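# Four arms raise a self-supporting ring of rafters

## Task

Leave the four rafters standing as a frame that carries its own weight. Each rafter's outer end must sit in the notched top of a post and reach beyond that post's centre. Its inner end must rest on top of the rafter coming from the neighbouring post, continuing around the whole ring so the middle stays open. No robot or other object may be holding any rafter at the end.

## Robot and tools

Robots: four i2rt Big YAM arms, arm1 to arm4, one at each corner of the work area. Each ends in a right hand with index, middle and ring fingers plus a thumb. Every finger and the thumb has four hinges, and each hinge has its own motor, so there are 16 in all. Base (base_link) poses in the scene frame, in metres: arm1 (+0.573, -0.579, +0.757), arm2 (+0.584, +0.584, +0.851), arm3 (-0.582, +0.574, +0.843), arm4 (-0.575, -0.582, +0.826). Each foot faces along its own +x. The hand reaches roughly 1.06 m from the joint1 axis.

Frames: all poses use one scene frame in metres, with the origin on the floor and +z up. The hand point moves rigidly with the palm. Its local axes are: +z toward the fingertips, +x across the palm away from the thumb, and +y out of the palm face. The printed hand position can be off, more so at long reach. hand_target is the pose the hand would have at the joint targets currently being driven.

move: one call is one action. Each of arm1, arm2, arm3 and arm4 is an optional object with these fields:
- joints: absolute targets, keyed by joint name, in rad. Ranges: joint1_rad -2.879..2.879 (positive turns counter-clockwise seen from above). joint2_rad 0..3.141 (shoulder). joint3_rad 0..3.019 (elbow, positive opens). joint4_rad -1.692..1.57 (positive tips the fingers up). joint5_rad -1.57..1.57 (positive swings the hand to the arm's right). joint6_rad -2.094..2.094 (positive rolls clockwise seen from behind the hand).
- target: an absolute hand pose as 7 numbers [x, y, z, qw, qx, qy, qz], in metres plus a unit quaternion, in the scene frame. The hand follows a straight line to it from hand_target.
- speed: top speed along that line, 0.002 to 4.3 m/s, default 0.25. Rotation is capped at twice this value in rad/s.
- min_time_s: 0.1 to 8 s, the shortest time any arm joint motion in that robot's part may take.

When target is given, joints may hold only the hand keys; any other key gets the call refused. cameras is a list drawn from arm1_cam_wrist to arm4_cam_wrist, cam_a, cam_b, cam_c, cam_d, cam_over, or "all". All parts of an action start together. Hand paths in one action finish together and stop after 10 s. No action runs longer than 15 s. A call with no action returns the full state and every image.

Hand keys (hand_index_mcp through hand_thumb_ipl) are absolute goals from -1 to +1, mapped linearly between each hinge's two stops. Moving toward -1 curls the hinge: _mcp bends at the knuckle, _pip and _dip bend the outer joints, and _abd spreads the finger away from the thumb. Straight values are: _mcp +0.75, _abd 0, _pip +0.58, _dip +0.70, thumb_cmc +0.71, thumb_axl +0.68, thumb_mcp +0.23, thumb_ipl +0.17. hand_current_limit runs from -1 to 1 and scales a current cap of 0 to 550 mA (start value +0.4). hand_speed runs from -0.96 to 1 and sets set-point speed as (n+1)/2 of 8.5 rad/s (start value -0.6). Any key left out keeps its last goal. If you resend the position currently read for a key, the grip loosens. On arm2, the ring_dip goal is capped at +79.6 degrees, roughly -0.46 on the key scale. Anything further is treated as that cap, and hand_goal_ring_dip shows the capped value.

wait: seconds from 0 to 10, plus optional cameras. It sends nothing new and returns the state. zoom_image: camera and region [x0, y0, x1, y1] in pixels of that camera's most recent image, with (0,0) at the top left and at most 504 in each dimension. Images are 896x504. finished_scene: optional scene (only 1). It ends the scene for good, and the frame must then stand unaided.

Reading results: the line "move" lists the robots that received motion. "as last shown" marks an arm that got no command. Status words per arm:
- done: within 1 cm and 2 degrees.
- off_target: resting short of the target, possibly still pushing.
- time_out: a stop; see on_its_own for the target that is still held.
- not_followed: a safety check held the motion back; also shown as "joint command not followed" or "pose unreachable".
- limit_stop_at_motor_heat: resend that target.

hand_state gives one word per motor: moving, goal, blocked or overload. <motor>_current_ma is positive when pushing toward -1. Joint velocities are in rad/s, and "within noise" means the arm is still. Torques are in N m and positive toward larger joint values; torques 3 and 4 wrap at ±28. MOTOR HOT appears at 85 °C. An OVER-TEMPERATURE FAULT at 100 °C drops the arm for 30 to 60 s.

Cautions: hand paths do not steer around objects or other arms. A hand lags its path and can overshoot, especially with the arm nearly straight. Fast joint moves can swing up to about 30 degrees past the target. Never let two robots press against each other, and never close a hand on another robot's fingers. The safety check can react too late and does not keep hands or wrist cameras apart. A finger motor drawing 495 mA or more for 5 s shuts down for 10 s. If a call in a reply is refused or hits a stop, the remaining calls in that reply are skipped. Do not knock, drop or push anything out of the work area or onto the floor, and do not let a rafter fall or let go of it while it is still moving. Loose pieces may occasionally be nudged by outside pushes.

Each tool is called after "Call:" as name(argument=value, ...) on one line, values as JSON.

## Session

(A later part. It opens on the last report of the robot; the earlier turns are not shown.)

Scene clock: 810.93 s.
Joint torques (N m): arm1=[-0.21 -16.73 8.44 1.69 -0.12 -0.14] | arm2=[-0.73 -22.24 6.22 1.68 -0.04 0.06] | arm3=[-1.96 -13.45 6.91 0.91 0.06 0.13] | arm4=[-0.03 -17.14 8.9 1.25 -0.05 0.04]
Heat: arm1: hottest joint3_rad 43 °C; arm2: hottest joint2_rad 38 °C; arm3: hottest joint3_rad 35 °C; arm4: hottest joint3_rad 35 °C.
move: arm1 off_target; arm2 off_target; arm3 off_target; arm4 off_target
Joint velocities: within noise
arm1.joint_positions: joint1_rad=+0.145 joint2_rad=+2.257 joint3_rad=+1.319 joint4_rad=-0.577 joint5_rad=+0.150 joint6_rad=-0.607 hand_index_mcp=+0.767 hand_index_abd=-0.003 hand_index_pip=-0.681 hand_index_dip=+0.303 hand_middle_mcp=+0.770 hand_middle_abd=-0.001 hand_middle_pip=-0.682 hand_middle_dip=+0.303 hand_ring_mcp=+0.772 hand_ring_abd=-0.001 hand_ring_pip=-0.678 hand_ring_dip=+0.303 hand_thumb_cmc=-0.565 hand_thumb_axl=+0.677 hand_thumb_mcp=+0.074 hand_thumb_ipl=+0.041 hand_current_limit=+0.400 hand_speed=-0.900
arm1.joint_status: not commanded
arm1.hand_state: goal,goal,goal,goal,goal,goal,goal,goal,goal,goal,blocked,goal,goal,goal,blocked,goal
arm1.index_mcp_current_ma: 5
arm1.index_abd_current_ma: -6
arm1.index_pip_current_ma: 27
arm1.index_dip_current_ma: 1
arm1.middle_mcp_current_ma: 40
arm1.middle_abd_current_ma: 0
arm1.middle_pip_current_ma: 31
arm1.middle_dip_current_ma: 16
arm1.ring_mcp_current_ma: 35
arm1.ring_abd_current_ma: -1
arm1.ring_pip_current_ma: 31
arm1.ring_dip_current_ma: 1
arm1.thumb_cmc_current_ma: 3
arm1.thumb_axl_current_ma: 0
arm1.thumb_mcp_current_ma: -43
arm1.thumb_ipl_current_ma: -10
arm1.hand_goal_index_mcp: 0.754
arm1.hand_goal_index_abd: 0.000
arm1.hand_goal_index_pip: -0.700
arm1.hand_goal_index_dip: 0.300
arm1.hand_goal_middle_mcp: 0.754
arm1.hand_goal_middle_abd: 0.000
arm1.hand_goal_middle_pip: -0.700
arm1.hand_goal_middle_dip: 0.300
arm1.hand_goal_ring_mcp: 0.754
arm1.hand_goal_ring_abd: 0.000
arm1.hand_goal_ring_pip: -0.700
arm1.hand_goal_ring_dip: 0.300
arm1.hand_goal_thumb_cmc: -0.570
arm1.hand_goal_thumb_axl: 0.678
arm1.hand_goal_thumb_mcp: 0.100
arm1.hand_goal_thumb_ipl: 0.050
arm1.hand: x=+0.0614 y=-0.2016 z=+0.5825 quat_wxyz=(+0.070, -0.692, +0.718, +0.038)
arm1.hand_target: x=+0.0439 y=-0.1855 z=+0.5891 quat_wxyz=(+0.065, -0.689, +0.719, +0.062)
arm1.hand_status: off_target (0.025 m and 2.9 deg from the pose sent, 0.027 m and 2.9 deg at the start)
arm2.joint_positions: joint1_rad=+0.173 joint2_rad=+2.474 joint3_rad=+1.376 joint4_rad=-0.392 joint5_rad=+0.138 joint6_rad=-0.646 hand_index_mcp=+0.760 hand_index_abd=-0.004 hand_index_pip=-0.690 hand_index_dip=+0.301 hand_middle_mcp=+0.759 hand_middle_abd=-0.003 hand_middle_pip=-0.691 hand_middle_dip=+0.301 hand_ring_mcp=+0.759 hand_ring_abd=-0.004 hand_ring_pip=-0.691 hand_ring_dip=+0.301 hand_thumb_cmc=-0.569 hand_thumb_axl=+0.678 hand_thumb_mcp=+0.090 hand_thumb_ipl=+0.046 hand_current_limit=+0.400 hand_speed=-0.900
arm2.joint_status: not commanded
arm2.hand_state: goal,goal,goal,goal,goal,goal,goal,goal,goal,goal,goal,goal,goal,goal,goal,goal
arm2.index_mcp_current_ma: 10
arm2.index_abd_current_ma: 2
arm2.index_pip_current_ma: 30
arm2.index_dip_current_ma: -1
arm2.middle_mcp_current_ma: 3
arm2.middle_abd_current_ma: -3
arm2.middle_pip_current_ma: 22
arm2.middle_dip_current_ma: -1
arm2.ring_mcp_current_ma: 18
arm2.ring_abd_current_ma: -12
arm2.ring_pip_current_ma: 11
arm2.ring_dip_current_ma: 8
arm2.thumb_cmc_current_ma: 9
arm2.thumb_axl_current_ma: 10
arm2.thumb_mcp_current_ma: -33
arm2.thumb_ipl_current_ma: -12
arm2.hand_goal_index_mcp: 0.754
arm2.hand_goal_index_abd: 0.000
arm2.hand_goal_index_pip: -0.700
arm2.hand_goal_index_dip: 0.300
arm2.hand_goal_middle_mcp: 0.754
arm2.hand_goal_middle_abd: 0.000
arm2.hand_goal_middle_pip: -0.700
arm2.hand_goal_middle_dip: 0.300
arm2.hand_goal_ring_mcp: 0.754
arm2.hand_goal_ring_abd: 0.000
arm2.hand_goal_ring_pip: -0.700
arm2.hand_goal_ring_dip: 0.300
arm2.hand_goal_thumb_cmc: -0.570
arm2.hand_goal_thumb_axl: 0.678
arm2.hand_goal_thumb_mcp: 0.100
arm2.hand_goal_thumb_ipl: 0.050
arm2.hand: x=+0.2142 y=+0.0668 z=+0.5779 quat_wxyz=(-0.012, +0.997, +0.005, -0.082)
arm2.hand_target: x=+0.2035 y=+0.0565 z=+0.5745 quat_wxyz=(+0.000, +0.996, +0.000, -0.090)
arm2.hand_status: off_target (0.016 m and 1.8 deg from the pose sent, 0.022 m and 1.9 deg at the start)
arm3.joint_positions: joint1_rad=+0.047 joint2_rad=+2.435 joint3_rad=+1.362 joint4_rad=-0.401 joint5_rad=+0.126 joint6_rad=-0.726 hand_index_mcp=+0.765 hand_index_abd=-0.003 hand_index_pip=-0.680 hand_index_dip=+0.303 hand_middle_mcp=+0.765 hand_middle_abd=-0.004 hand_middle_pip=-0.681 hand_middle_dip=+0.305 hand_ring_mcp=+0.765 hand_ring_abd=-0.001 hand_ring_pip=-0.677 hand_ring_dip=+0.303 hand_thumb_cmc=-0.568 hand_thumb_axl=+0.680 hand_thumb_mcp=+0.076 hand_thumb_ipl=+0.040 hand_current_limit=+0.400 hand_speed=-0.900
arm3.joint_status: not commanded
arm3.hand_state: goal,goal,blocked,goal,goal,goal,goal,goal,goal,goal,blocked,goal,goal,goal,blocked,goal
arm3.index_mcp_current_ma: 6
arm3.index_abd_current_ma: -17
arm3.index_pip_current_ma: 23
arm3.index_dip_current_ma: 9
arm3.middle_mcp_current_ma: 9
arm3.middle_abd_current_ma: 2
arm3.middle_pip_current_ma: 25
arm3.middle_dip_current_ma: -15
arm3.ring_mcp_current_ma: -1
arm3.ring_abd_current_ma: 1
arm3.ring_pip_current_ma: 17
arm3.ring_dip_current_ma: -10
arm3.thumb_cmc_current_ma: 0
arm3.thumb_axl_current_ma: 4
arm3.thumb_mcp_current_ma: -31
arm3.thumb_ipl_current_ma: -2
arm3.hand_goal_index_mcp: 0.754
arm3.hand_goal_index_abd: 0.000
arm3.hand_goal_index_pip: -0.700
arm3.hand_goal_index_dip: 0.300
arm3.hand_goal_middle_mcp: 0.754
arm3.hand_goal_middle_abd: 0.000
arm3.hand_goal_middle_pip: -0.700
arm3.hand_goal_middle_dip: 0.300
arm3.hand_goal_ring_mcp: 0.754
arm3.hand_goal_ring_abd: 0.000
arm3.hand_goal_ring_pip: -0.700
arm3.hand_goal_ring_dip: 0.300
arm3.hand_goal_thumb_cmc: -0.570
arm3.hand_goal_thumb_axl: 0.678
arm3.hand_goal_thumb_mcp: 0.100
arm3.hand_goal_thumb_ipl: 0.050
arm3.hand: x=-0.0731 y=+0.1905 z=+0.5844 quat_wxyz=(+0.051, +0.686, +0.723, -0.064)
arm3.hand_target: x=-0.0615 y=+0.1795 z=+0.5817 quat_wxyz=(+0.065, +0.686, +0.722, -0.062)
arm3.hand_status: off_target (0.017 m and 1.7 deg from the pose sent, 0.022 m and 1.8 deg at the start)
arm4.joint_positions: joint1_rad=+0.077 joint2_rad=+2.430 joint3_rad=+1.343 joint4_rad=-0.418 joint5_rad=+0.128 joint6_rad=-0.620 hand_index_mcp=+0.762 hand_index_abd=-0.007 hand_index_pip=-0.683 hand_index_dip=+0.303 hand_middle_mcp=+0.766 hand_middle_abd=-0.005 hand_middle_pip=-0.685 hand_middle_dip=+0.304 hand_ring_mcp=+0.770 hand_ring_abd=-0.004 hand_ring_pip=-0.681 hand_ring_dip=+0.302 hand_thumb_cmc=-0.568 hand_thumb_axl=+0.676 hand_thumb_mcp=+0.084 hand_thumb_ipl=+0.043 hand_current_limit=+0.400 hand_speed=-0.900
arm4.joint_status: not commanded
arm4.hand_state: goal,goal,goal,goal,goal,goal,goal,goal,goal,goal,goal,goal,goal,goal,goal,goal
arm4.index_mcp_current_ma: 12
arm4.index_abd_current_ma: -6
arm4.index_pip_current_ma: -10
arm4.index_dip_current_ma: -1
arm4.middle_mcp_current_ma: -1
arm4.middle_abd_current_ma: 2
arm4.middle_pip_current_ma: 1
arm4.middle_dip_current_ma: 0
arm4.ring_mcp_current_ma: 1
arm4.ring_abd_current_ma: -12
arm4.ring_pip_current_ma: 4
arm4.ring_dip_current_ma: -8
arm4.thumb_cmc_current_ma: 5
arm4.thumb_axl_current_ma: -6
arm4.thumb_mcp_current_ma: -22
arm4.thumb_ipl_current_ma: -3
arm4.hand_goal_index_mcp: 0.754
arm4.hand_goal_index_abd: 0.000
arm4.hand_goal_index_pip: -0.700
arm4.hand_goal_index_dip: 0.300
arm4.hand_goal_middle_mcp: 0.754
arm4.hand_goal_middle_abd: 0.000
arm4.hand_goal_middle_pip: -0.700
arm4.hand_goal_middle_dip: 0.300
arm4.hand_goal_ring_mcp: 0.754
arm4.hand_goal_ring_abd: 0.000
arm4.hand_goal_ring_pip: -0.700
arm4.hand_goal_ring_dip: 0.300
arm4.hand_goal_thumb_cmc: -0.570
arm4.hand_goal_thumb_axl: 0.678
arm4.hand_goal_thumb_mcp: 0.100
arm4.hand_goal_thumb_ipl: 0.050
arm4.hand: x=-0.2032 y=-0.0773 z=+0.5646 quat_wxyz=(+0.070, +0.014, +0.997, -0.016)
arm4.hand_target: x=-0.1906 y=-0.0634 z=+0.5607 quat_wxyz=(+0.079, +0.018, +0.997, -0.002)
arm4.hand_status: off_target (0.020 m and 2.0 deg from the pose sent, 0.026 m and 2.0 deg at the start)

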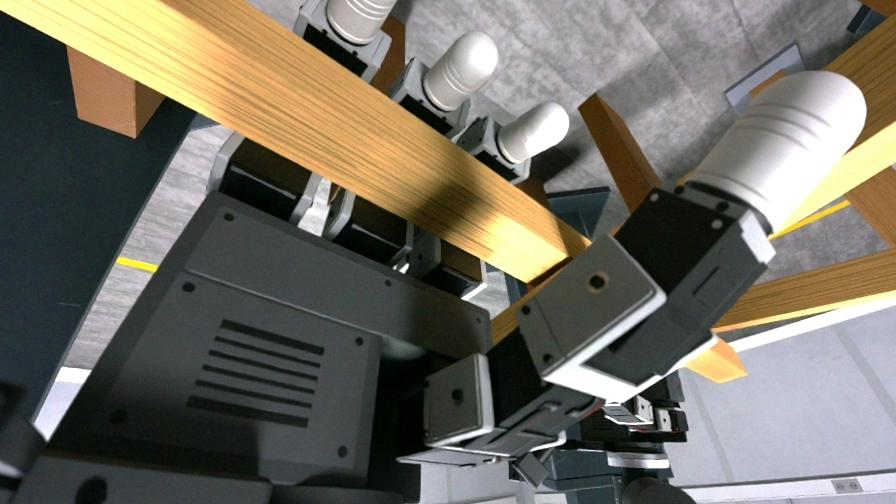

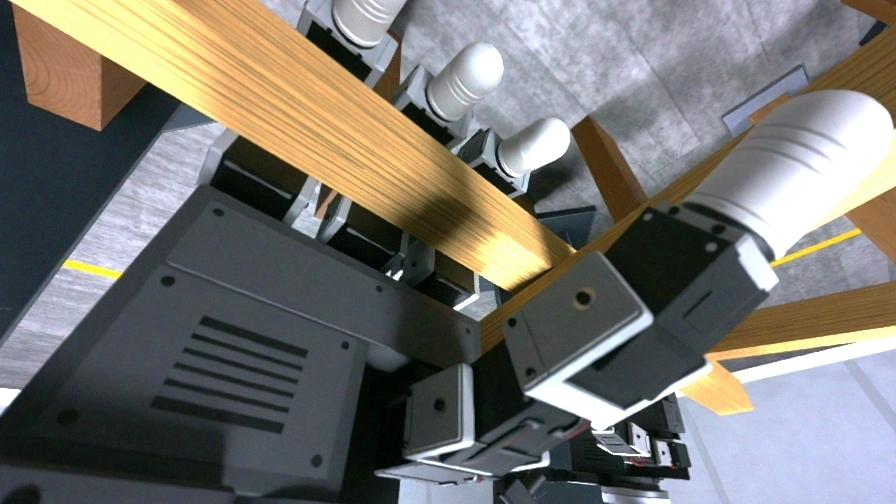

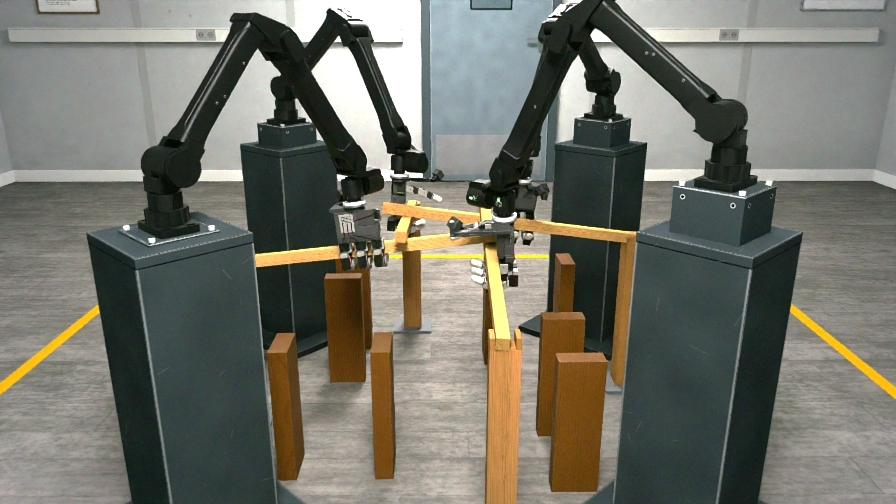

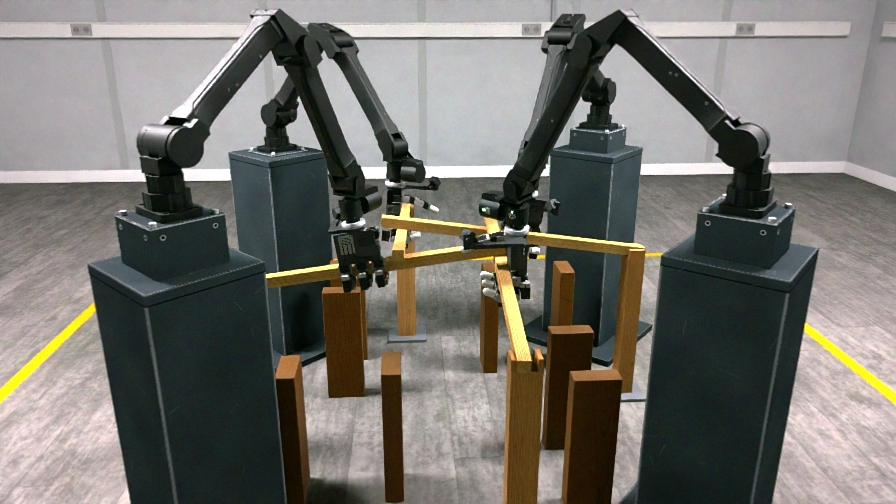

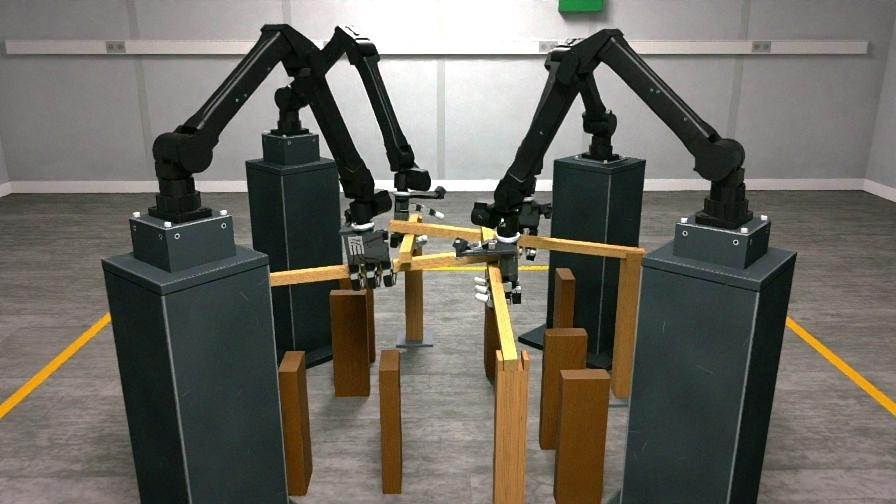

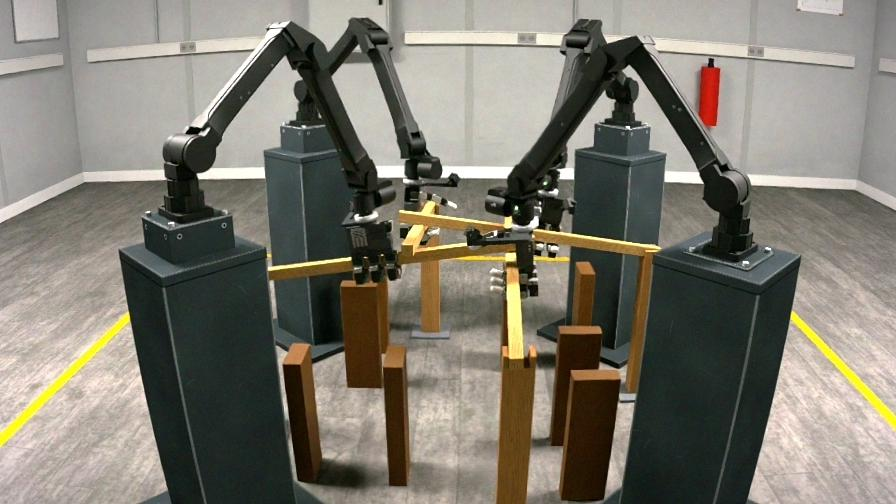

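Call:
move(arm1={"joints":{"hand_index_dip":0.7,"hand_middle_dip":0.7,"hand_ring_dip":0.7,"hand_index_pip":0.56,"hand_middle_pip":0.56,"hand_ring_pip":0.56}}, arm2={"joints":{"hand_index_dip":0.7,"hand_middle_dip":0.7,"hand_ring_dip":0.7,"hand_index_pip":0.56,"hand_middle_pip":0.56,"hand_ring_pip":0.56}}, arm3={"joints":{"hand_index_dip":0.7,"hand_middle_dip":0.7,"hand_ring_dip":0.7,"hand_index_pip":0.56,"hand_middle_pip":0.56,"hand_ring_pip":0.56}}, arm4={"joints":{"hand_index_dip":0.7,"hand_middle_dip":0.7,"hand_ring_dip":0.7,"hand_index_pip":0.56,"hand_middle_pip":0.56,"hand_ring_pip":0.56}}, cameras=["arm1_cam_wrist","arm2_cam_wrist","arm3_cam_wrist","arm4_cam_wrist","cam_a","cam_b","cam_c","cam_d"])

Scene clock: 830.77 s.
Joint torques (N m): arm1=[-0.03 -16.67 8.29 1.62 -0.1 -0.03] | arm2=[-0.73 -22.24 6.19 1.62 -0.02 0.05] | arm3=[-2.02 -13.45 6.87 0.88 0.09 0.13] | arm4=[-0.26 -17.38 8.91 1.21 0 0.02]
Heat: arm1: hottest joint3_rad 43 °C; arm2: hottest joint2_rad 39 °C; arm3: hottest joint3_rad 34 °C; arm4: hottest joint3_rad 36 °C.
move: arm1 done; arm2 done; arm3 done; arm4 done
Joint velocities: within noise
arm1.joint_positions: joint1_rad=+0.145 joint2_rad=+2.257 joint3_rad=+1.319 joint4_rad=-0.577 joint5_rad=+0.150 joint6_rad=-0.607 hand_index_mcp=+0.764 hand_index_abd=-0.003 hand_index_pip=+0.553 hand_index_dip=+0.695 hand_middle_mcp=+0.768 hand_middle_abd=-0.001 hand_middle_pip=+0.553 hand_middle_dip=+0.695 hand_ring_mcp=+0.771 hand_ring_abd=-0.001 hand_ring_pip=+0.551 hand_ring_dip=+0.694 hand_thumb_cmc=-0.565 hand_thumb_axl=+0.677 hand_thumb_mcp=+0.074 hand_thumb_ipl=+0.041 hand_current_limit=+0.400 hand_speed=-0.900
arm1.joint_status: all done
arm1.hand_state: goal,goal,goal,goal,goal,goal,goal,goal,goal,goal,goal,goal,goal,goal,blocked,goal
arm1.index_mcp_current_ma: -3
arm1.index_abd_current_ma: -3
arm1.index_pip_current_ma: -21
arm1.index_dip_current_ma: -7
arm1.middle_mcp_current_ma: 30
arm1.middle_abd_current_ma: -6
arm1.middle_pip_current_ma: -19
arm1.middle_dip_current_ma: -6
arm1.ring_mcp_current_ma: 33
arm1.ring_abd_current_ma: -2
arm1.ring_pip_current_ma: -19
arm1.ring_dip_current_ma: -24
arm1.thumb_cmc_current_ma: 4
arm1.thumb_axl_current_ma: -1
arm1.thumb_mcp_current_ma: -40
arm1.thumb_ipl_current_ma: -6
arm1.hand_goal_index_mcp: 0.754
arm1.hand_goal_index_abd: 0.000
arm1.hand_goal_index_pip: 0.560
arm1.hand_goal_index_dip: 0.700
arm1.hand_goal_middle_mcp: 0.754
arm1.hand_goal_middle_abd: 0.000
arm1.hand_goal_middle_pip: 0.560
arm1.hand_goal_middle_dip: 0.700
arm1.hand_goal_ring_mcp: 0.754
arm1.hand_goal_ring_abd: 0.000
arm1.hand_goal_ring_pip: 0.560
arm1.hand_goal_ring_dip: 0.700
arm1.hand_goal_thumb_cmc: -0.570
arm1.hand_goal_thumb_axl: 0.678
arm1.hand_goal_thumb_mcp: 0.100
arm1.hand_goal_thumb_ipl: 0.050
arm1.hand: x=+0.0614 y=-0.2016 z=+0.5825 quat_wxyz=(+0.070, -0.692, +0.718, +0.038)
arm1.hand_target: x=+0.0439 y=-0.1856 z=+0.5891 quat_wxyz=(+0.065, -0.689, +0.719, +0.062)
arm1.hand_status: not commanded
arm2.joint_positions: joint1_rad=+0.173 joint2_rad=+2.474 joint3_rad=+1.376 joint4_rad=-0.392 joint5_rad=+0.138 joint6_rad=-0.646 hand_index_mcp=+0.751 hand_index_abd=-0.004 hand_index_pip=+0.556 hand_index_dip=+0.698 hand_middle_mcp=+0.754 hand_middle_abd=-0.003 hand_middle_pip=+0.557 hand_middle_dip=+0.698 hand_ring_mcp=+0.753 hand_ring_abd=-0.004 hand_ring_pip=+0.557 hand_ring_dip=+0.697 hand_thumb_cmc=-0.569 hand_thumb_axl=+0.678 hand_thumb_mcp=+0.090 hand_thumb_ipl=+0.046 hand_current_limit=+0.400 hand_speed=-0.900
arm2.joint_status: all done
arm2.hand_state: goal,goal,goal,goal,goal,goal,goal,goal,goal,goal,goal,goal,goal,goal,goal,goal
arm2.index_mcp_current_ma: -11
arm2.index_abd_current_ma: 4
arm2.index_pip_current_ma: 2
arm2.index_dip_current_ma: -9
arm2.middle_mcp_current_ma: -1
arm2.middle_abd_current_ma: -1
arm2.middle_pip_current_ma: 0
arm2.middle_dip_current_ma: -3
arm2.ring_mcp_current_ma: 3
arm2.ring_abd_current_ma: -9
arm2.ring_pip_current_ma: -14
arm2.ring_dip_current_ma: 0
arm2.thumb_cmc_current_ma: 11
arm2.thumb_axl_current_ma: 9
arm2.thumb_mcp_current_ma: -34
arm2.thumb_ipl_current_ma: -14
arm2.hand_goal_index_mcp: 0.754
arm2.hand_goal_index_abd: 0.000
arm2.hand_goal_index_pip: 0.560
arm2.hand_goal_index_dip: 0.700
arm2.hand_goal_middle_mcp: 0.754
arm2.hand_goal_middle_abd: 0.000
arm2.hand_goal_middle_pip: 0.560
arm2.hand_goal_middle_dip: 0.700
arm2.hand_goal_ring_mcp: 0.754
arm2.hand_goal_ring_abd: 0.000
arm2.hand_goal_ring_pip: 0.560
arm2.hand_goal_ring_dip: 0.700
arm2.hand_goal_thumb_cmc: -0.570
arm2.hand_goal_thumb_axl: 0.678
arm2.hand_goal_thumb_mcp: 0.100
arm2.hand_goal_thumb_ipl: 0.050
arm2.hand: x=+0.2141 y=+0.0668 z=+0.5779 quat_wxyz=(-0.012, +0.997, +0.005, -0.082)
arm2.hand_target: x=+0.2035 y=+0.0565 z=+0.5746 quat_wxyz=(+0.000, +0.996, +0.000, -0.090)
arm2.hand_status: not commanded
arm3.joint_positions: joint1_rad=+0.047 joint2_rad=+2.436 joint3_rad=+1.362 joint4_rad=-0.401 joint5_rad=+0.126 joint6_rad=-0.726 hand_index_mcp=+0.756 hand_index_abd=-0.003 hand_index_pip=+0.553 hand_index_dip=+0.694 hand_middle_mcp=+0.756 hand_middle_abd=-0.004 hand_middle_pip=+0.553 hand_middle_dip=+0.694 hand_ring_mcp=+0.755 hand_ring_abd=-0.001 hand_ring_pip=+0.551 hand_ring_dip=+0.695 hand_thumb_cmc=-0.568 hand_thumb_axl=+0.680 hand_thumb_mcp=+0.076 hand_thumb_ipl=+0.040 hand_current_limit=+0.400 hand_speed=-0.900
arm3.joint_status: all done
arm3.hand_state: goal,goal,goal,goal,goal,goal,goal,goal,goal,goal,goal,goal,goal,goal,blocked,goal
arm3.index_mcp_current_ma: 0
arm3.index_abd_current_ma: -15
arm3.index_pip_current_ma: -16
arm3.index_dip_current_ma: 9
arm3.middle_mcp_current_ma: 11
arm3.middle_abd_current_ma: 9
arm3.middle_pip_current_ma: 8
arm3.middle_dip_current_ma: -14
arm3.ring_mcp_current_ma: -23
arm3.ring_abd_current_ma: -1
arm3.ring_pip_current_ma: -14
arm3.ring_dip_current_ma: -5
arm3.thumb_cmc_current_ma: -4
arm3.thumb_axl_current_ma: 17
arm3.thumb_mcp_current_ma: -18
arm3.thumb_ipl_current_ma: -8
arm3.hand_goal_index_mcp: 0.754
arm3.hand_goal_index_abd: 0.000
arm3.hand_goal_index_pip: 0.560
arm3.hand_goal_index_dip: 0.700
arm3.hand_goal_middle_mcp: 0.754
arm3.hand_goal_middle_abd: 0.000
arm3.hand_goal_middle_pip: 0.560
arm3.hand_goal_middle_dip: 0.700
arm3.hand_goal_ring_mcp: 0.754
arm3.hand_goal_ring_abd: 0.000
arm3.hand_goal_ring_pip: 0.560
arm3.hand_goal_ring_dip: 0.700
arm3.hand_goal_thumb_cmc: -0.570
arm3.hand_goal_thumb_axl: 0.678
arm3.hand_goal_thumb_mcp: 0.100
arm3.hand_goal_thumb_ipl: 0.050
arm3.hand: x=-0.0732 y=+0.1906 z=+0.5841 quat_wxyz=(+0.050, +0.686, +0.723, -0.064)
arm3.hand_target: x=-0.0616 y=+0.1795 z=+0.5816 quat_wxyz=(+0.065, +0.686, +0.722, -0.062)
arm3.hand_status: not commanded
arm4.joint_positions: joint1_rad=+0.077 joint2_rad=+2.430 joint3_rad=+1.343 joint4_rad=-0.418 joint5_rad=+0.128 joint6_rad=-0.620 hand_index_mcp=+0.759 hand_index_abd=-0.008 hand_index_pip=+0.554 hand_index_dip=+0.695 hand_middle_mcp=+0.764 hand_middle_abd=-0.005 hand_middle_pip=+0.554 hand_middle_dip=+0.695 hand_ring_mcp=+0.769 hand_ring_abd=-0.004 hand_ring_pip=+0.552 hand_ring_dip=+0.696 hand_thumb_cmc=-0.568 hand_thumb_axl=+0.676 hand_thumb_mcp=+0.084 hand_thumb_ipl=+0.043 hand_current_limit=+0.400 hand_speed=-0.900
arm4.joint_status: all done
arm4.hand_state: goal,goal,goal,goal,goal,goal,goal,goal,goal,goal,goal,goal,goal,goal,goal,goal
arm4.index_mcp_current_ma: 8
arm4.index_abd_current_ma: 1
arm4.index_pip_current_ma: -13
arm4.index_dip_current_ma: 1
arm4.middle_mcp_current_ma: -10
arm4.middle_abd_current_ma: -2
arm4.middle_pip_current_ma: 3
arm4.middle_dip_current_ma: -1
arm4.ring_mcp_current_ma: 14
arm4.ring_abd_current_ma: -14
arm4.ring_pip_current_ma: -14
arm4.ring_dip_current_ma: -5
arm4.thumb_cmc_current_ma: 1
arm4.thumb_axl_current_ma: -16
arm4.thumb_mcp_current_ma: -8
arm4.thumb_ipl_current_ma: 4
arm4.hand_goal_index_mcp: 0.754
arm4.hand_goal_index_abd: 0.000
arm4.hand_goal_index_pip: 0.560
arm4.hand_goal_index_dip: 0.700
arm4.hand_goal_middle_mcp: 0.754
arm4.hand_goal_middle_abd: 0.000
arm4.hand_goal_middle_pip: 0.560
arm4.hand_goal_middle_dip: 0.700
arm4.hand_goal_ring_mcp: 0.754
arm4.hand_goal_ring_abd: 0.000
arm4.hand_goal_ring_pip: 0.560
arm4.hand_goal_ring_dip: 0.700
arm4.hand_goal_thumb_cmc: -0.570
arm4.hand_goal_thumb_axl: 0.678
arm4.hand_goal_thumb_mcp: 0.100
arm4.hand_goal_thumb_ipl: 0.050
arm4.hand: x=-0.2032 y=-0.0773 z=+0.5646 quat_wxyz=(+0.070, +0.014, +0.997, -0.016)
arm4.hand_target: x=-0.1907 y=-0.0634 z=+0.5608 quat_wxyz=(+0.079, +0.018, +0.997, -0.002)
arm4.hand_status: not commanded

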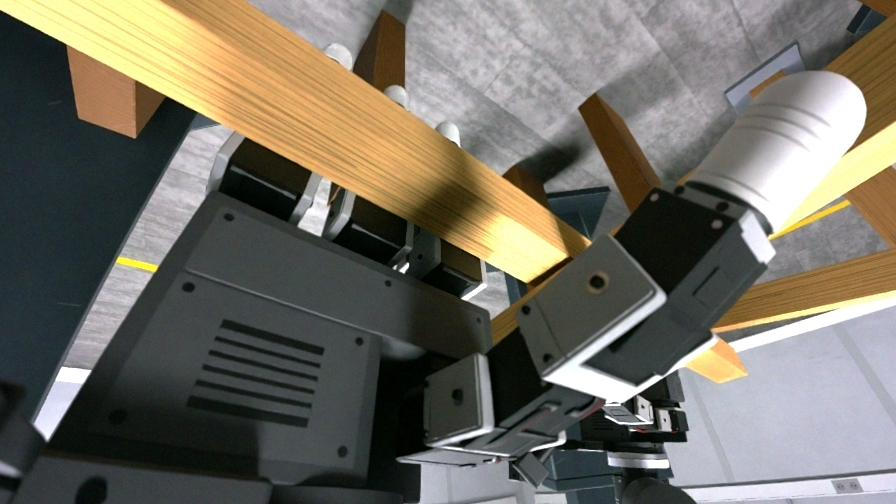

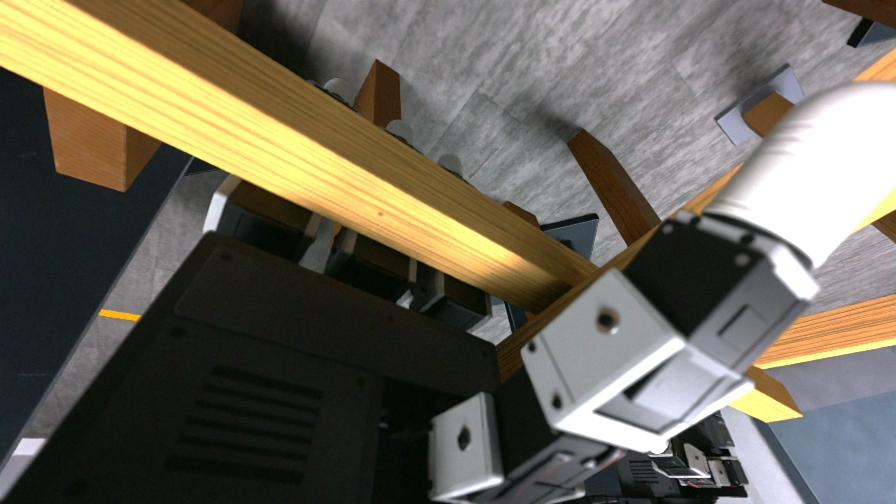

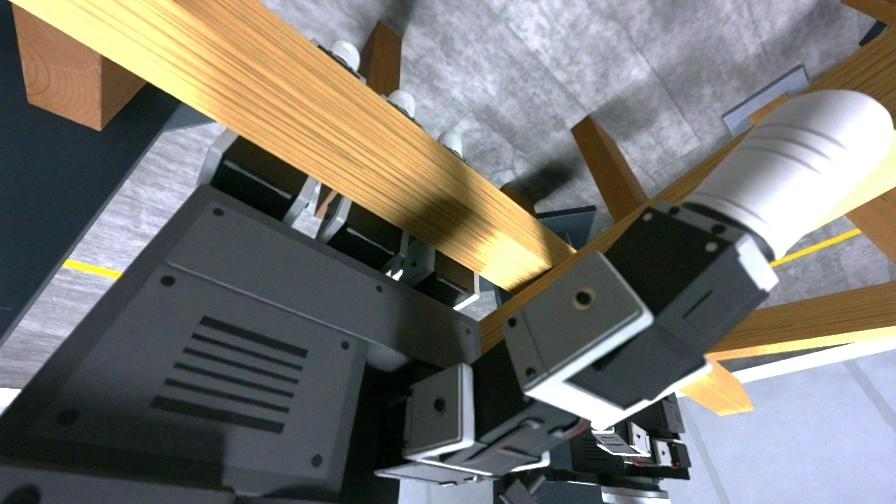

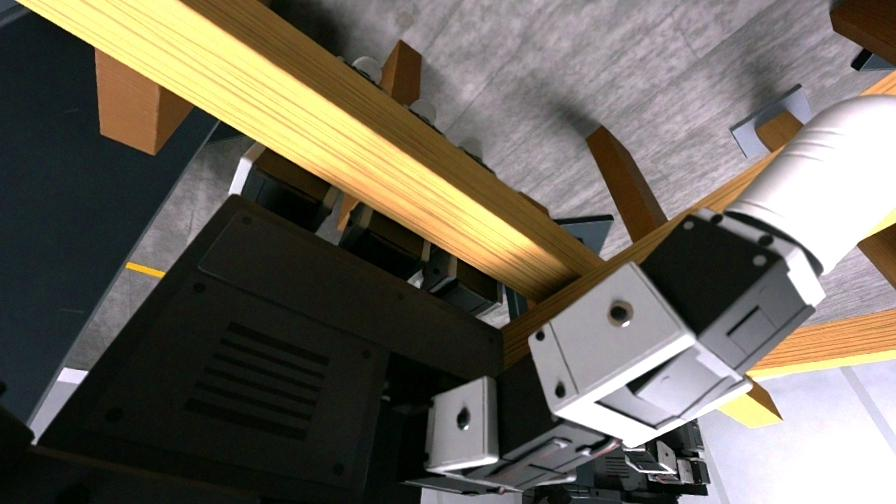

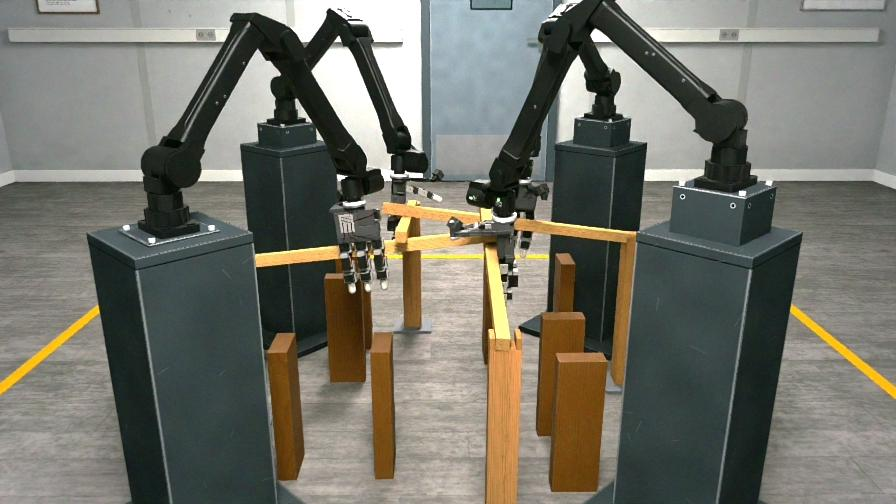

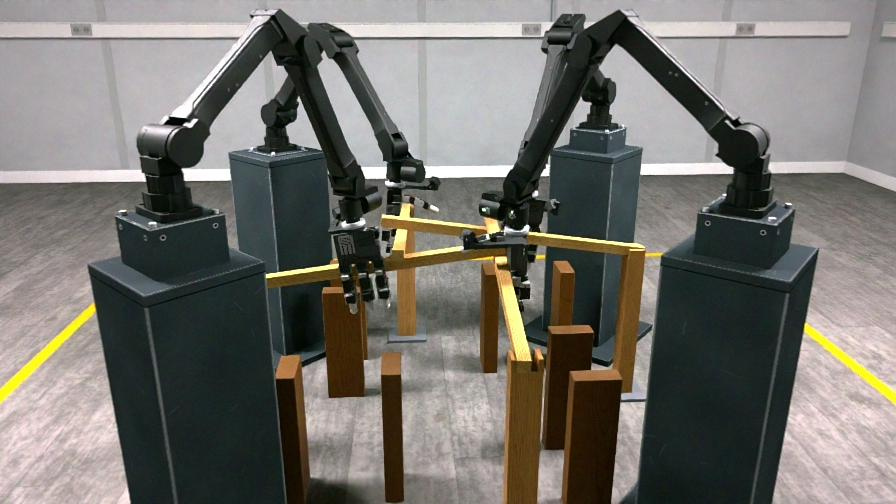

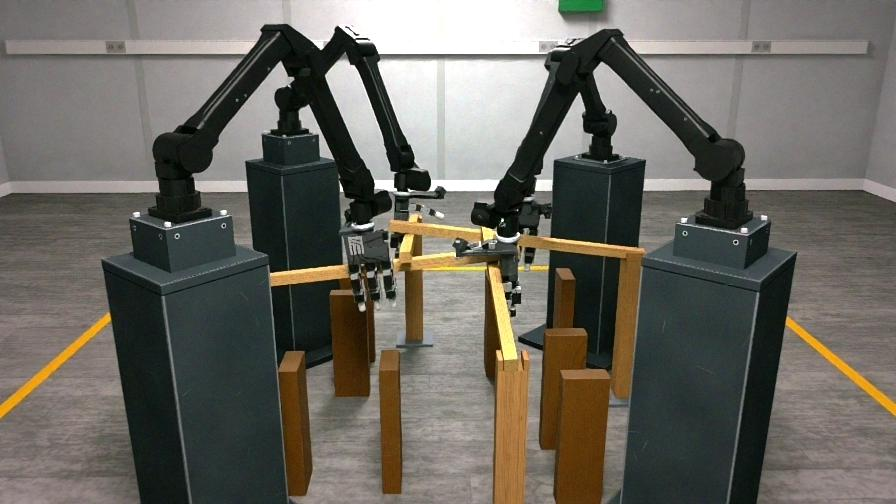

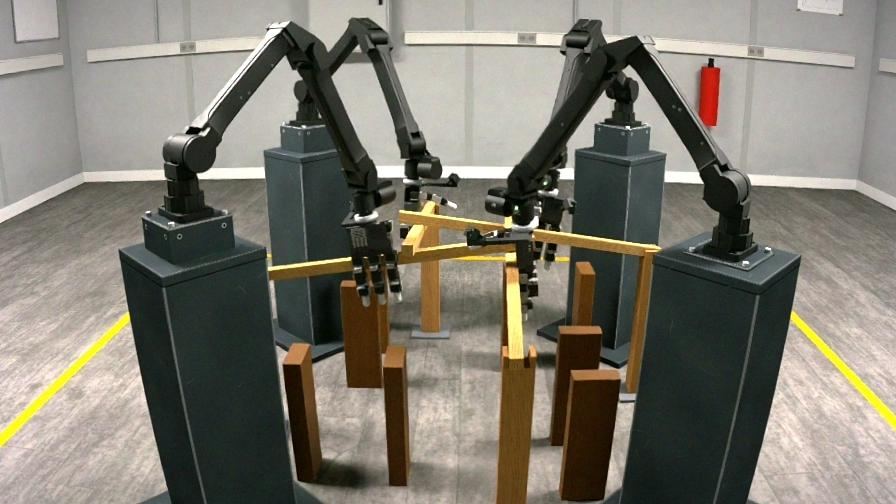

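Call:
move(arm1={"target":[0.1,-0.19,0.588,-0.06481,0.68917,-0.71903,-0.06211],"speed":0.06}, arm2={"target":[0.206,0.113,0.574,0,0.99596,0,-0.08976],"speed":0.06}, arm3={"target":[-0.118,0.182,0.581,0.06506,0.6862,0.72184,-0.06184],"speed":0.06}, arm4={"target":[-0.193,-0.12,0.56,0.07932,0.01824,0.99668,-0.00145],"speed":0.06}, cameras=["arm1_cam_wrist","arm4_cam_wrist","cam_a","cam_b","cam_c","cam_d","cam_over"])

Scene clock: 841.37 s.
Joint torques (N m): arm1=[-0.15 -18.02 4.44 1.03 -0.15 -0.21] | arm2=[-0.97 -24.23 2.74 1.26 -0.06 -0.06] | arm3=[-2.32 -15.38 3.14 0.64 0.06 0.04] | arm4=[-0.38 -19.25 3.37 0.96 -0.05 -0.12]
Heat: arm1: hottest joint3_rad 43 °C; arm2: hottest joint2_rad 40 °C; arm3: hottest joint3_rad 34 °C; arm4: hottest joint3_rad 36 °C.
move: arm1 off_target; arm2 done; arm3 done; arm4 done
Joint velocities: within noise
arm1.joint_positions: joint1_rad=+0.091 joint2_rad=+2.222 joint3_rad=+1.199 joint4_rad=-0.462 joint5_rad=+0.145 joint6_rad=-0.657 hand_index_mcp=+0.756 hand_index_abd=-0.003 hand_index_pip=+0.553 hand_index_dip=+0.695 hand_middle_mcp=+0.755 hand_middle_abd=-0.001 hand_middle_pip=+0.553 hand_middle_dip=+0.695 hand_ring_mcp=+0.755 hand_ring_abd=-0.001 hand_ring_pip=+0.551 hand_ring_dip=+0.694 hand_thumb_cmc=-0.566 hand_thumb_axl=+0.677 hand_thumb_mcp=+0.074 hand_thumb_ipl=+0.041 hand_current_limit=+0.400 hand_speed=-0.900
arm1.joint_status: not commanded
arm1.hand_state: goal,goal,goal,goal,goal,goal,goal,goal,goal,goal,goal,goal,goal,goal,blocked,goal
arm1.index_mcp_current_ma: -12
arm1.index_abd_current_ma: 2
arm1.index_pip_current_ma: -7
arm1.index_dip_current_ma: 0
arm1.middle_mcp_current_ma: 7
arm1.middle_abd_current_ma: 6
arm1.middle_pip_current_ma: -13
arm1.middle_dip_current_ma: -18
arm1.ring_mcp_current_ma: 3
arm1.ring_abd_current_ma: -7
arm1.ring_pip_current_ma: -7
arm1.ring_dip_current_ma: -11
arm1.thumb_cmc_current_ma: 12
arm1.thumb_axl_current_ma: 1
arm1.thumb_mcp_current_ma: -52
arm1.thumb_ipl_current_ma: -13
arm1.hand_goal_index_mcp: 0.754
arm1.hand_goal_index_abd: 0.000
arm1.hand_goal_index_pip: 0.560
arm1.hand_goal_index_dip: 0.700
arm1.hand_goal_middle_mcp: 0.754
arm1.hand_goal_middle_abd: 0.000
arm1.hand_goal_middle_pip: 0.560
arm1.hand_goal_middle_dip: 0.700
arm1.hand_goal_ring_mcp: 0.754
arm1.hand_goal_ring_abd: 0.000
arm1.hand_goal_ring_pip: 0.560
arm1.hand_goal_ring_dip: 0.700
arm1.hand_goal_thumb_cmc: -0.570
arm1.hand_goal_thumb_axl: 0.678
arm1.hand_goal_thumb_mcp: 0.100
arm1.hand_goal_thumb_ipl: 0.050
arm1.hand: x=+0.1023 y=-0.1977 z=+0.5770 quat_wxyz=(+0.068, -0.689, +0.719, +0.049)
arm1.hand_target: x=+0.1001 y=-0.1900 z=+0.5879 quat_wxyz=(+0.065, -0.689, +0.719, +0.062)
arm1.hand_status: off_target (0.014 m and 1.5 deg from the pose sent, 0.041 m and 2.9 deg at the start)
arm2.joint_positions: joint1_rad=+0.114 joint2_rad=+2.463 joint3_rad=+1.258 joint4_rad=-0.265 joint5_rad=+0.132 joint6_rad=-0.695 hand_index_mcp=+0.751 hand_index_abd=-0.004 hand_index_pip=+0.556 hand_index_dip=+0.698 hand_middle_mcp=+0.754 hand_middle_abd=-0.003 hand_middle_pip=+0.557 hand_middle_dip=+0.698 hand_ring_mcp=+0.753 hand_ring_abd=-0.004 hand_ring_pip=+0.557 hand_ring_dip=+0.697 hand_thumb_cmc=-0.569 hand_thumb_axl=+0.678 hand_thumb_mcp=+0.090 hand_thumb_ipl=+0.046 hand_current_limit=+0.400 hand_speed=-0.900
arm2.joint_status: not commanded
arm2.hand_state: goal,goal,goal,goal,goal,goal,goal,goal,goal,goal,goal,goal,goal,goal,goal,goal
arm2.index_mcp_current_ma: -13
arm2.index_abd_current_ma: 1
arm2.index_pip_current_ma: 1
arm2.index_dip_current_ma: -5
arm2.middle_mcp_current_ma: -8
arm2.middle_abd_current_ma: -1
arm2.middle_pip_current_ma: -2
arm2.middle_dip_current_ma: -6
arm2.ring_mcp_current_ma: 5
arm2.ring_abd_current_ma: -9
arm2.ring_pip_current_ma: -14
arm2.ring_dip_current_ma: 3
arm2.thumb_cmc_current_ma: 9
arm2.thumb_axl_current_ma: 9
arm2.thumb_mcp_current_ma: -32
arm2.thumb_ipl_current_ma: -12
arm2.hand_goal_index_mcp: 0.754
arm2.hand_goal_index_abd: 0.000
arm2.hand_goal_index_pip: 0.560
arm2.hand_goal_index_dip: 0.700
arm2.hand_goal_middle_mcp: 0.754
arm2.hand_goal_middle_abd: 0.000
arm2.hand_goal_middle_pip: 0.560
arm2.hand_goal_middle_dip: 0.700
arm2.hand_goal_ring_mcp: 0.754
arm2.hand_goal_ring_abd: 0.000
arm2.hand_goal_ring_pip: 0.560
arm2.hand_goal_ring_dip: 0.700
arm2.hand_goal_thumb_cmc: -0.570
arm2.hand_goal_thumb_axl: 0.678
arm2.hand_goal_thumb_mcp: 0.100
arm2.hand_goal_thumb_ipl: 0.050
arm2.hand: x=+0.2111 y=+0.1142 z=+0.5668 quat_wxyz=(-0.007, +0.996, +0.000, -0.085)
arm2.hand_target: x=+0.2060 y=+0.1129 z=+0.5740 quat_wxyz=(+0.000, +0.996, +0.000, -0.090)
arm2.hand_status: done (0.009 m and 0.9 deg from the pose sent, 0.047 m and 1.8 deg at the start)
arm3.joint_positions: joint1_rad=-0.014 joint2_rad=+2.426 joint3_rad=+1.250 joint4_rad=-0.281 joint5_rad=+0.118 joint6_rad=-0.782 hand_index_mcp=+0.756 hand_index_abd=-0.003 hand_index_pip=+0.553 hand_index_dip=+0.694 hand_middle_mcp=+0.756 hand_middle_abd=-0.004 hand_middle_pip=+0.553 hand_middle_dip=+0.694 hand_ring_mcp=+0.755 hand_ring_abd=-0.001 hand_ring_pip=+0.551 hand_ring_dip=+0.693 hand_thumb_cmc=-0.568 hand_thumb_axl=+0.680 hand_thumb_mcp=+0.076 hand_thumb_ipl=+0.040 hand_current_limit=+0.400 hand_speed=-0.900
arm3.joint_status: not commanded
arm3.hand_state: goal,goal,goal,goal,goal,goal,goal,goal,goal,goal,goal,goal,goal,goal,blocked,goal
arm3.index_mcp_current_ma: -10
arm3.index_abd_current_ma: 14
arm3.index_pip_current_ma: 7
arm3.index_dip_current_ma: -2
arm3.middle_mcp_current_ma: 0
arm3.middle_abd_current_ma: 4
arm3.middle_pip_current_ma: 12
arm3.middle_dip_current_ma: -28
arm3.ring_mcp_current_ma: -12
arm3.ring_abd_current_ma: 4
arm3.ring_pip_current_ma: -22
arm3.ring_dip_current_ma: -9
arm3.thumb_cmc_current_ma: 14
arm3.thumb_axl_current_ma: 7
arm3.thumb_mcp_current_ma: -35
arm3.thumb_ipl_current_ma: -10
arm3.hand_goal_index_mcp: 0.754
arm3.hand_goal_index_abd: 0.000
arm3.hand_goal_index_pip: 0.560
arm3.hand_goal_index_dip: 0.700
arm3.hand_goal_middle_mcp: 0.754
arm3.hand_goal_middle_abd: 0.000
arm3.hand_goal_middle_pip: 0.560
arm3.hand_goal_middle_dip: 0.700
arm3.hand_goal_ring_mcp: 0.754
arm3.hand_goal_ring_abd: 0.000
arm3.hand_goal_ring_pip: 0.560
arm3.hand_goal_ring_dip: 0.700
arm3.hand_goal_thumb_cmc: -0.570
arm3.hand_goal_thumb_axl: 0.678
arm3.hand_goal_thumb_mcp: 0.100
arm3.hand_goal_thumb_ipl: 0.050
arm3.hand: x=-0.1198 y=+0.1875 z=+0.5725 quat_wxyz=(+0.056, +0.688, +0.721, -0.063)
arm3.hand_target: x=-0.1180 y=+0.1821 z=+0.5810 quat_wxyz=(+0.065, +0.686, +0.722, -0.062)
arm3.hand_status: done (0.010 m and 1.1 deg from the pose sent, 0.046 m and 1.7 deg at the start)
arm4.joint_positions: joint1_rad=+0.016 joint2_rad=+2.419 joint3_rad=+1.244 joint4_rad=-0.296 joint5_rad=+0.122 joint6_rad=-0.669 hand_index_mcp=+0.755 hand_index_abd=-0.011 hand_index_pip=+0.554 hand_index_dip=+0.695 hand_middle_mcp=+0.756 hand_middle_abd=-0.005 hand_middle_pip=+0.554 hand_middle_dip=+0.695 hand_ring_mcp=+0.756 hand_ring_abd=-0.004 hand_ring_pip=+0.552 hand_ring_dip=+0.696 hand_thumb_cmc=-0.568 hand_thumb_axl=+0.676 hand_thumb_mcp=+0.084 hand_thumb_ipl=+0.043 hand_current_limit=+0.400 hand_speed=-0.900
arm4.joint_status: not commanded
arm4.hand_state: goal,goal,goal,goal,goal,goal,goal,goal,goal,goal,goal,goal,goal,goal,goal,goal
arm4.index_mcp_current_ma: 10
arm4.index_abd_current_ma: 2
arm4.index_pip_current_ma: -10
arm4.index_dip_current_ma: 8
arm4.middle_mcp_current_ma: -4
arm4.middle_abd_current_ma: -4
arm4.middle_pip_current_ma: 0
arm4.middle_dip_current_ma: -7
arm4.ring_mcp_current_ma: 6
arm4.ring_abd_current_ma: -16
arm4.ring_pip_current_ma: -4
arm4.ring_dip_current_ma: -14
arm4.thumb_cmc_current_ma: 4
arm4.thumb_axl_current_ma: -6
arm4.thumb_mcp_current_ma: -18
arm4.thumb_ipl_current_ma: 10
arm4.hand_goal_index_mcp: 0.754
arm4.hand_goal_index_abd: 0.000
arm4.hand_goal_index_pip: 0.560
arm4.hand_goal_index_dip: 0.700
arm4.hand_goal_middle_mcp: 0.754
arm4.hand_goal_middle_abd: 0.000
arm4.hand_goal_middle_pip: 0.560
arm4.hand_goal_middle_dip: 0.700
arm4.hand_goal_ring_mcp: 0.754
arm4.hand_goal_ring_abd: 0.000
arm4.hand_goal_ring_pip: 0.560
arm4.hand_goal_ring_dip: 0.700
arm4.hand_goal_thumb_cmc: -0.570
arm4.hand_goal_thumb_axl: 0.678
arm4.hand_goal_thumb_mcp: 0.100
arm4.hand_goal_thumb_ipl: 0.050
arm4.hand: x=-0.1934 y=-0.1168 z=+0.5576 quat_wxyz=(+0.078, +0.021, +0.997, -0.004)
arm4.hand_target: x=-0.1930 y=-0.1199 z=+0.5601 quat_wxyz=(+0.079, +0.018, +0.997, -0.002)
arm4.hand_status: done (0.004 m and 0.5 deg from the pose sent, 0.044 m and 2.0 deg at the start)

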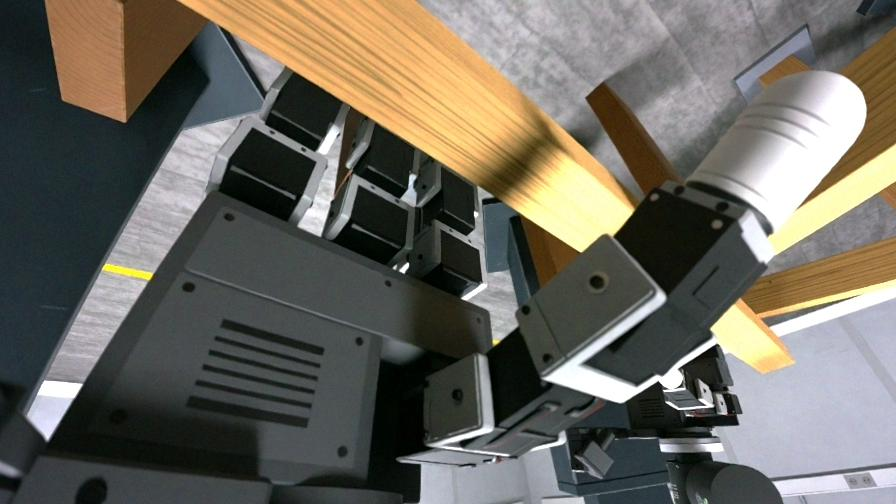

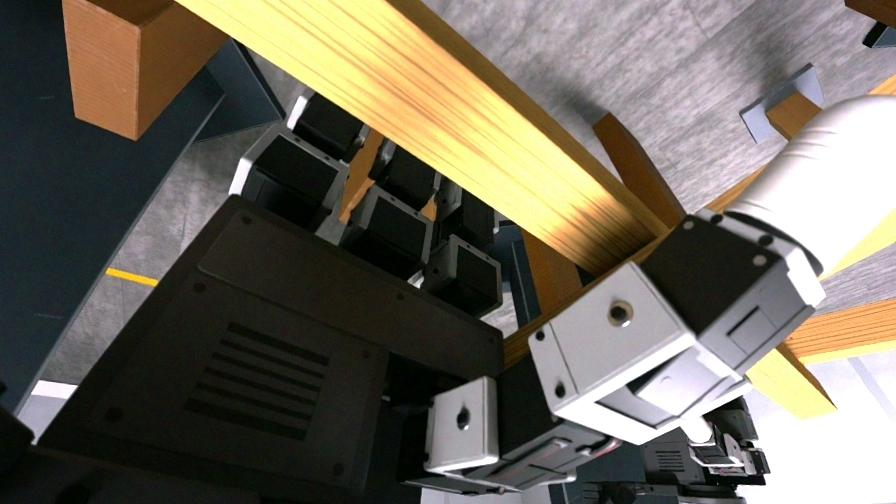

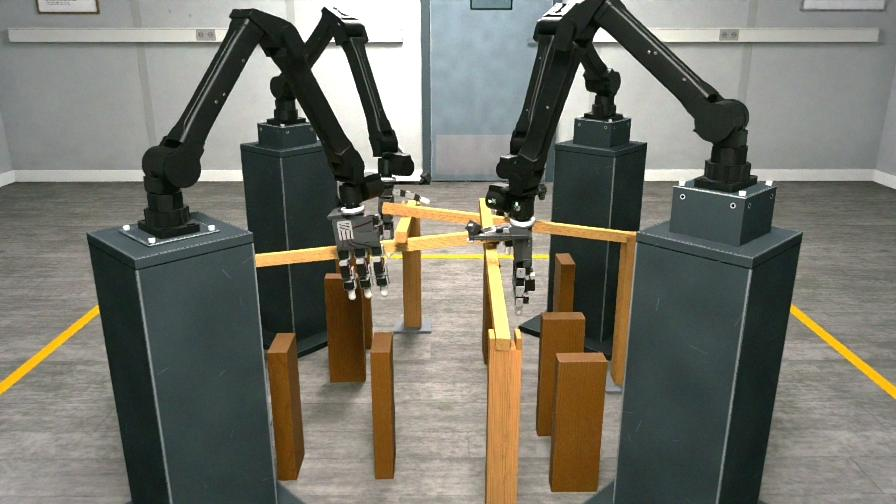

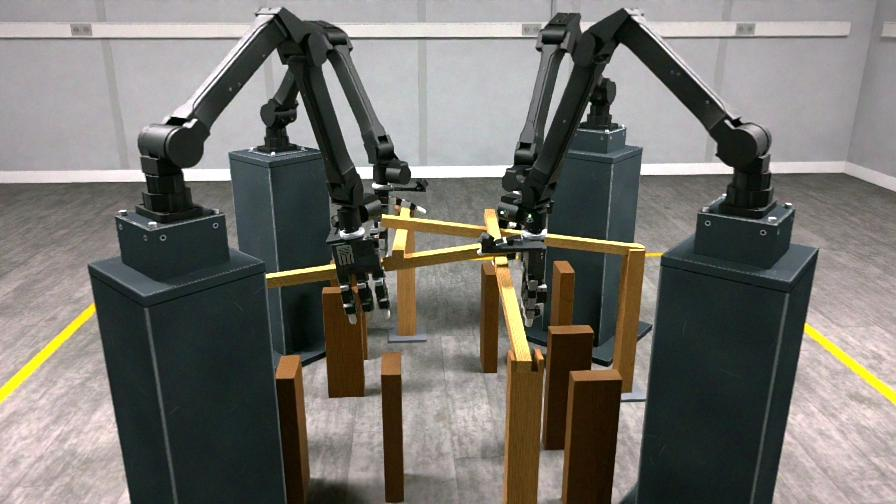

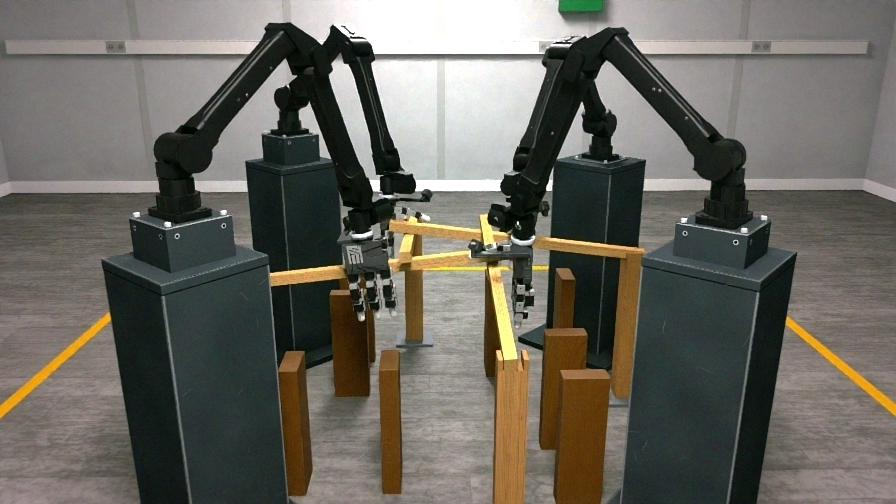

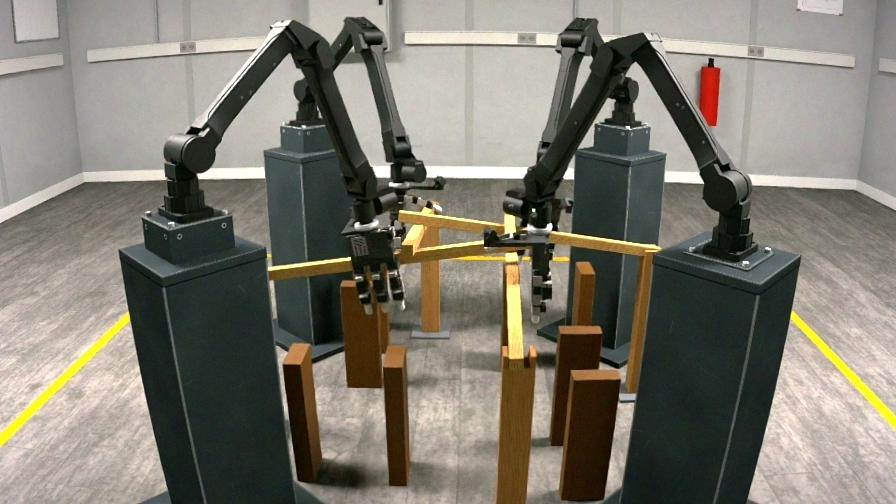

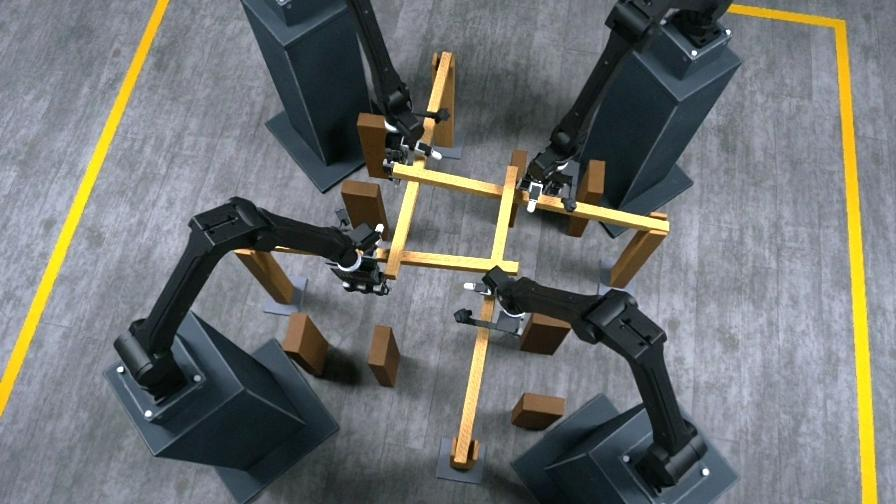

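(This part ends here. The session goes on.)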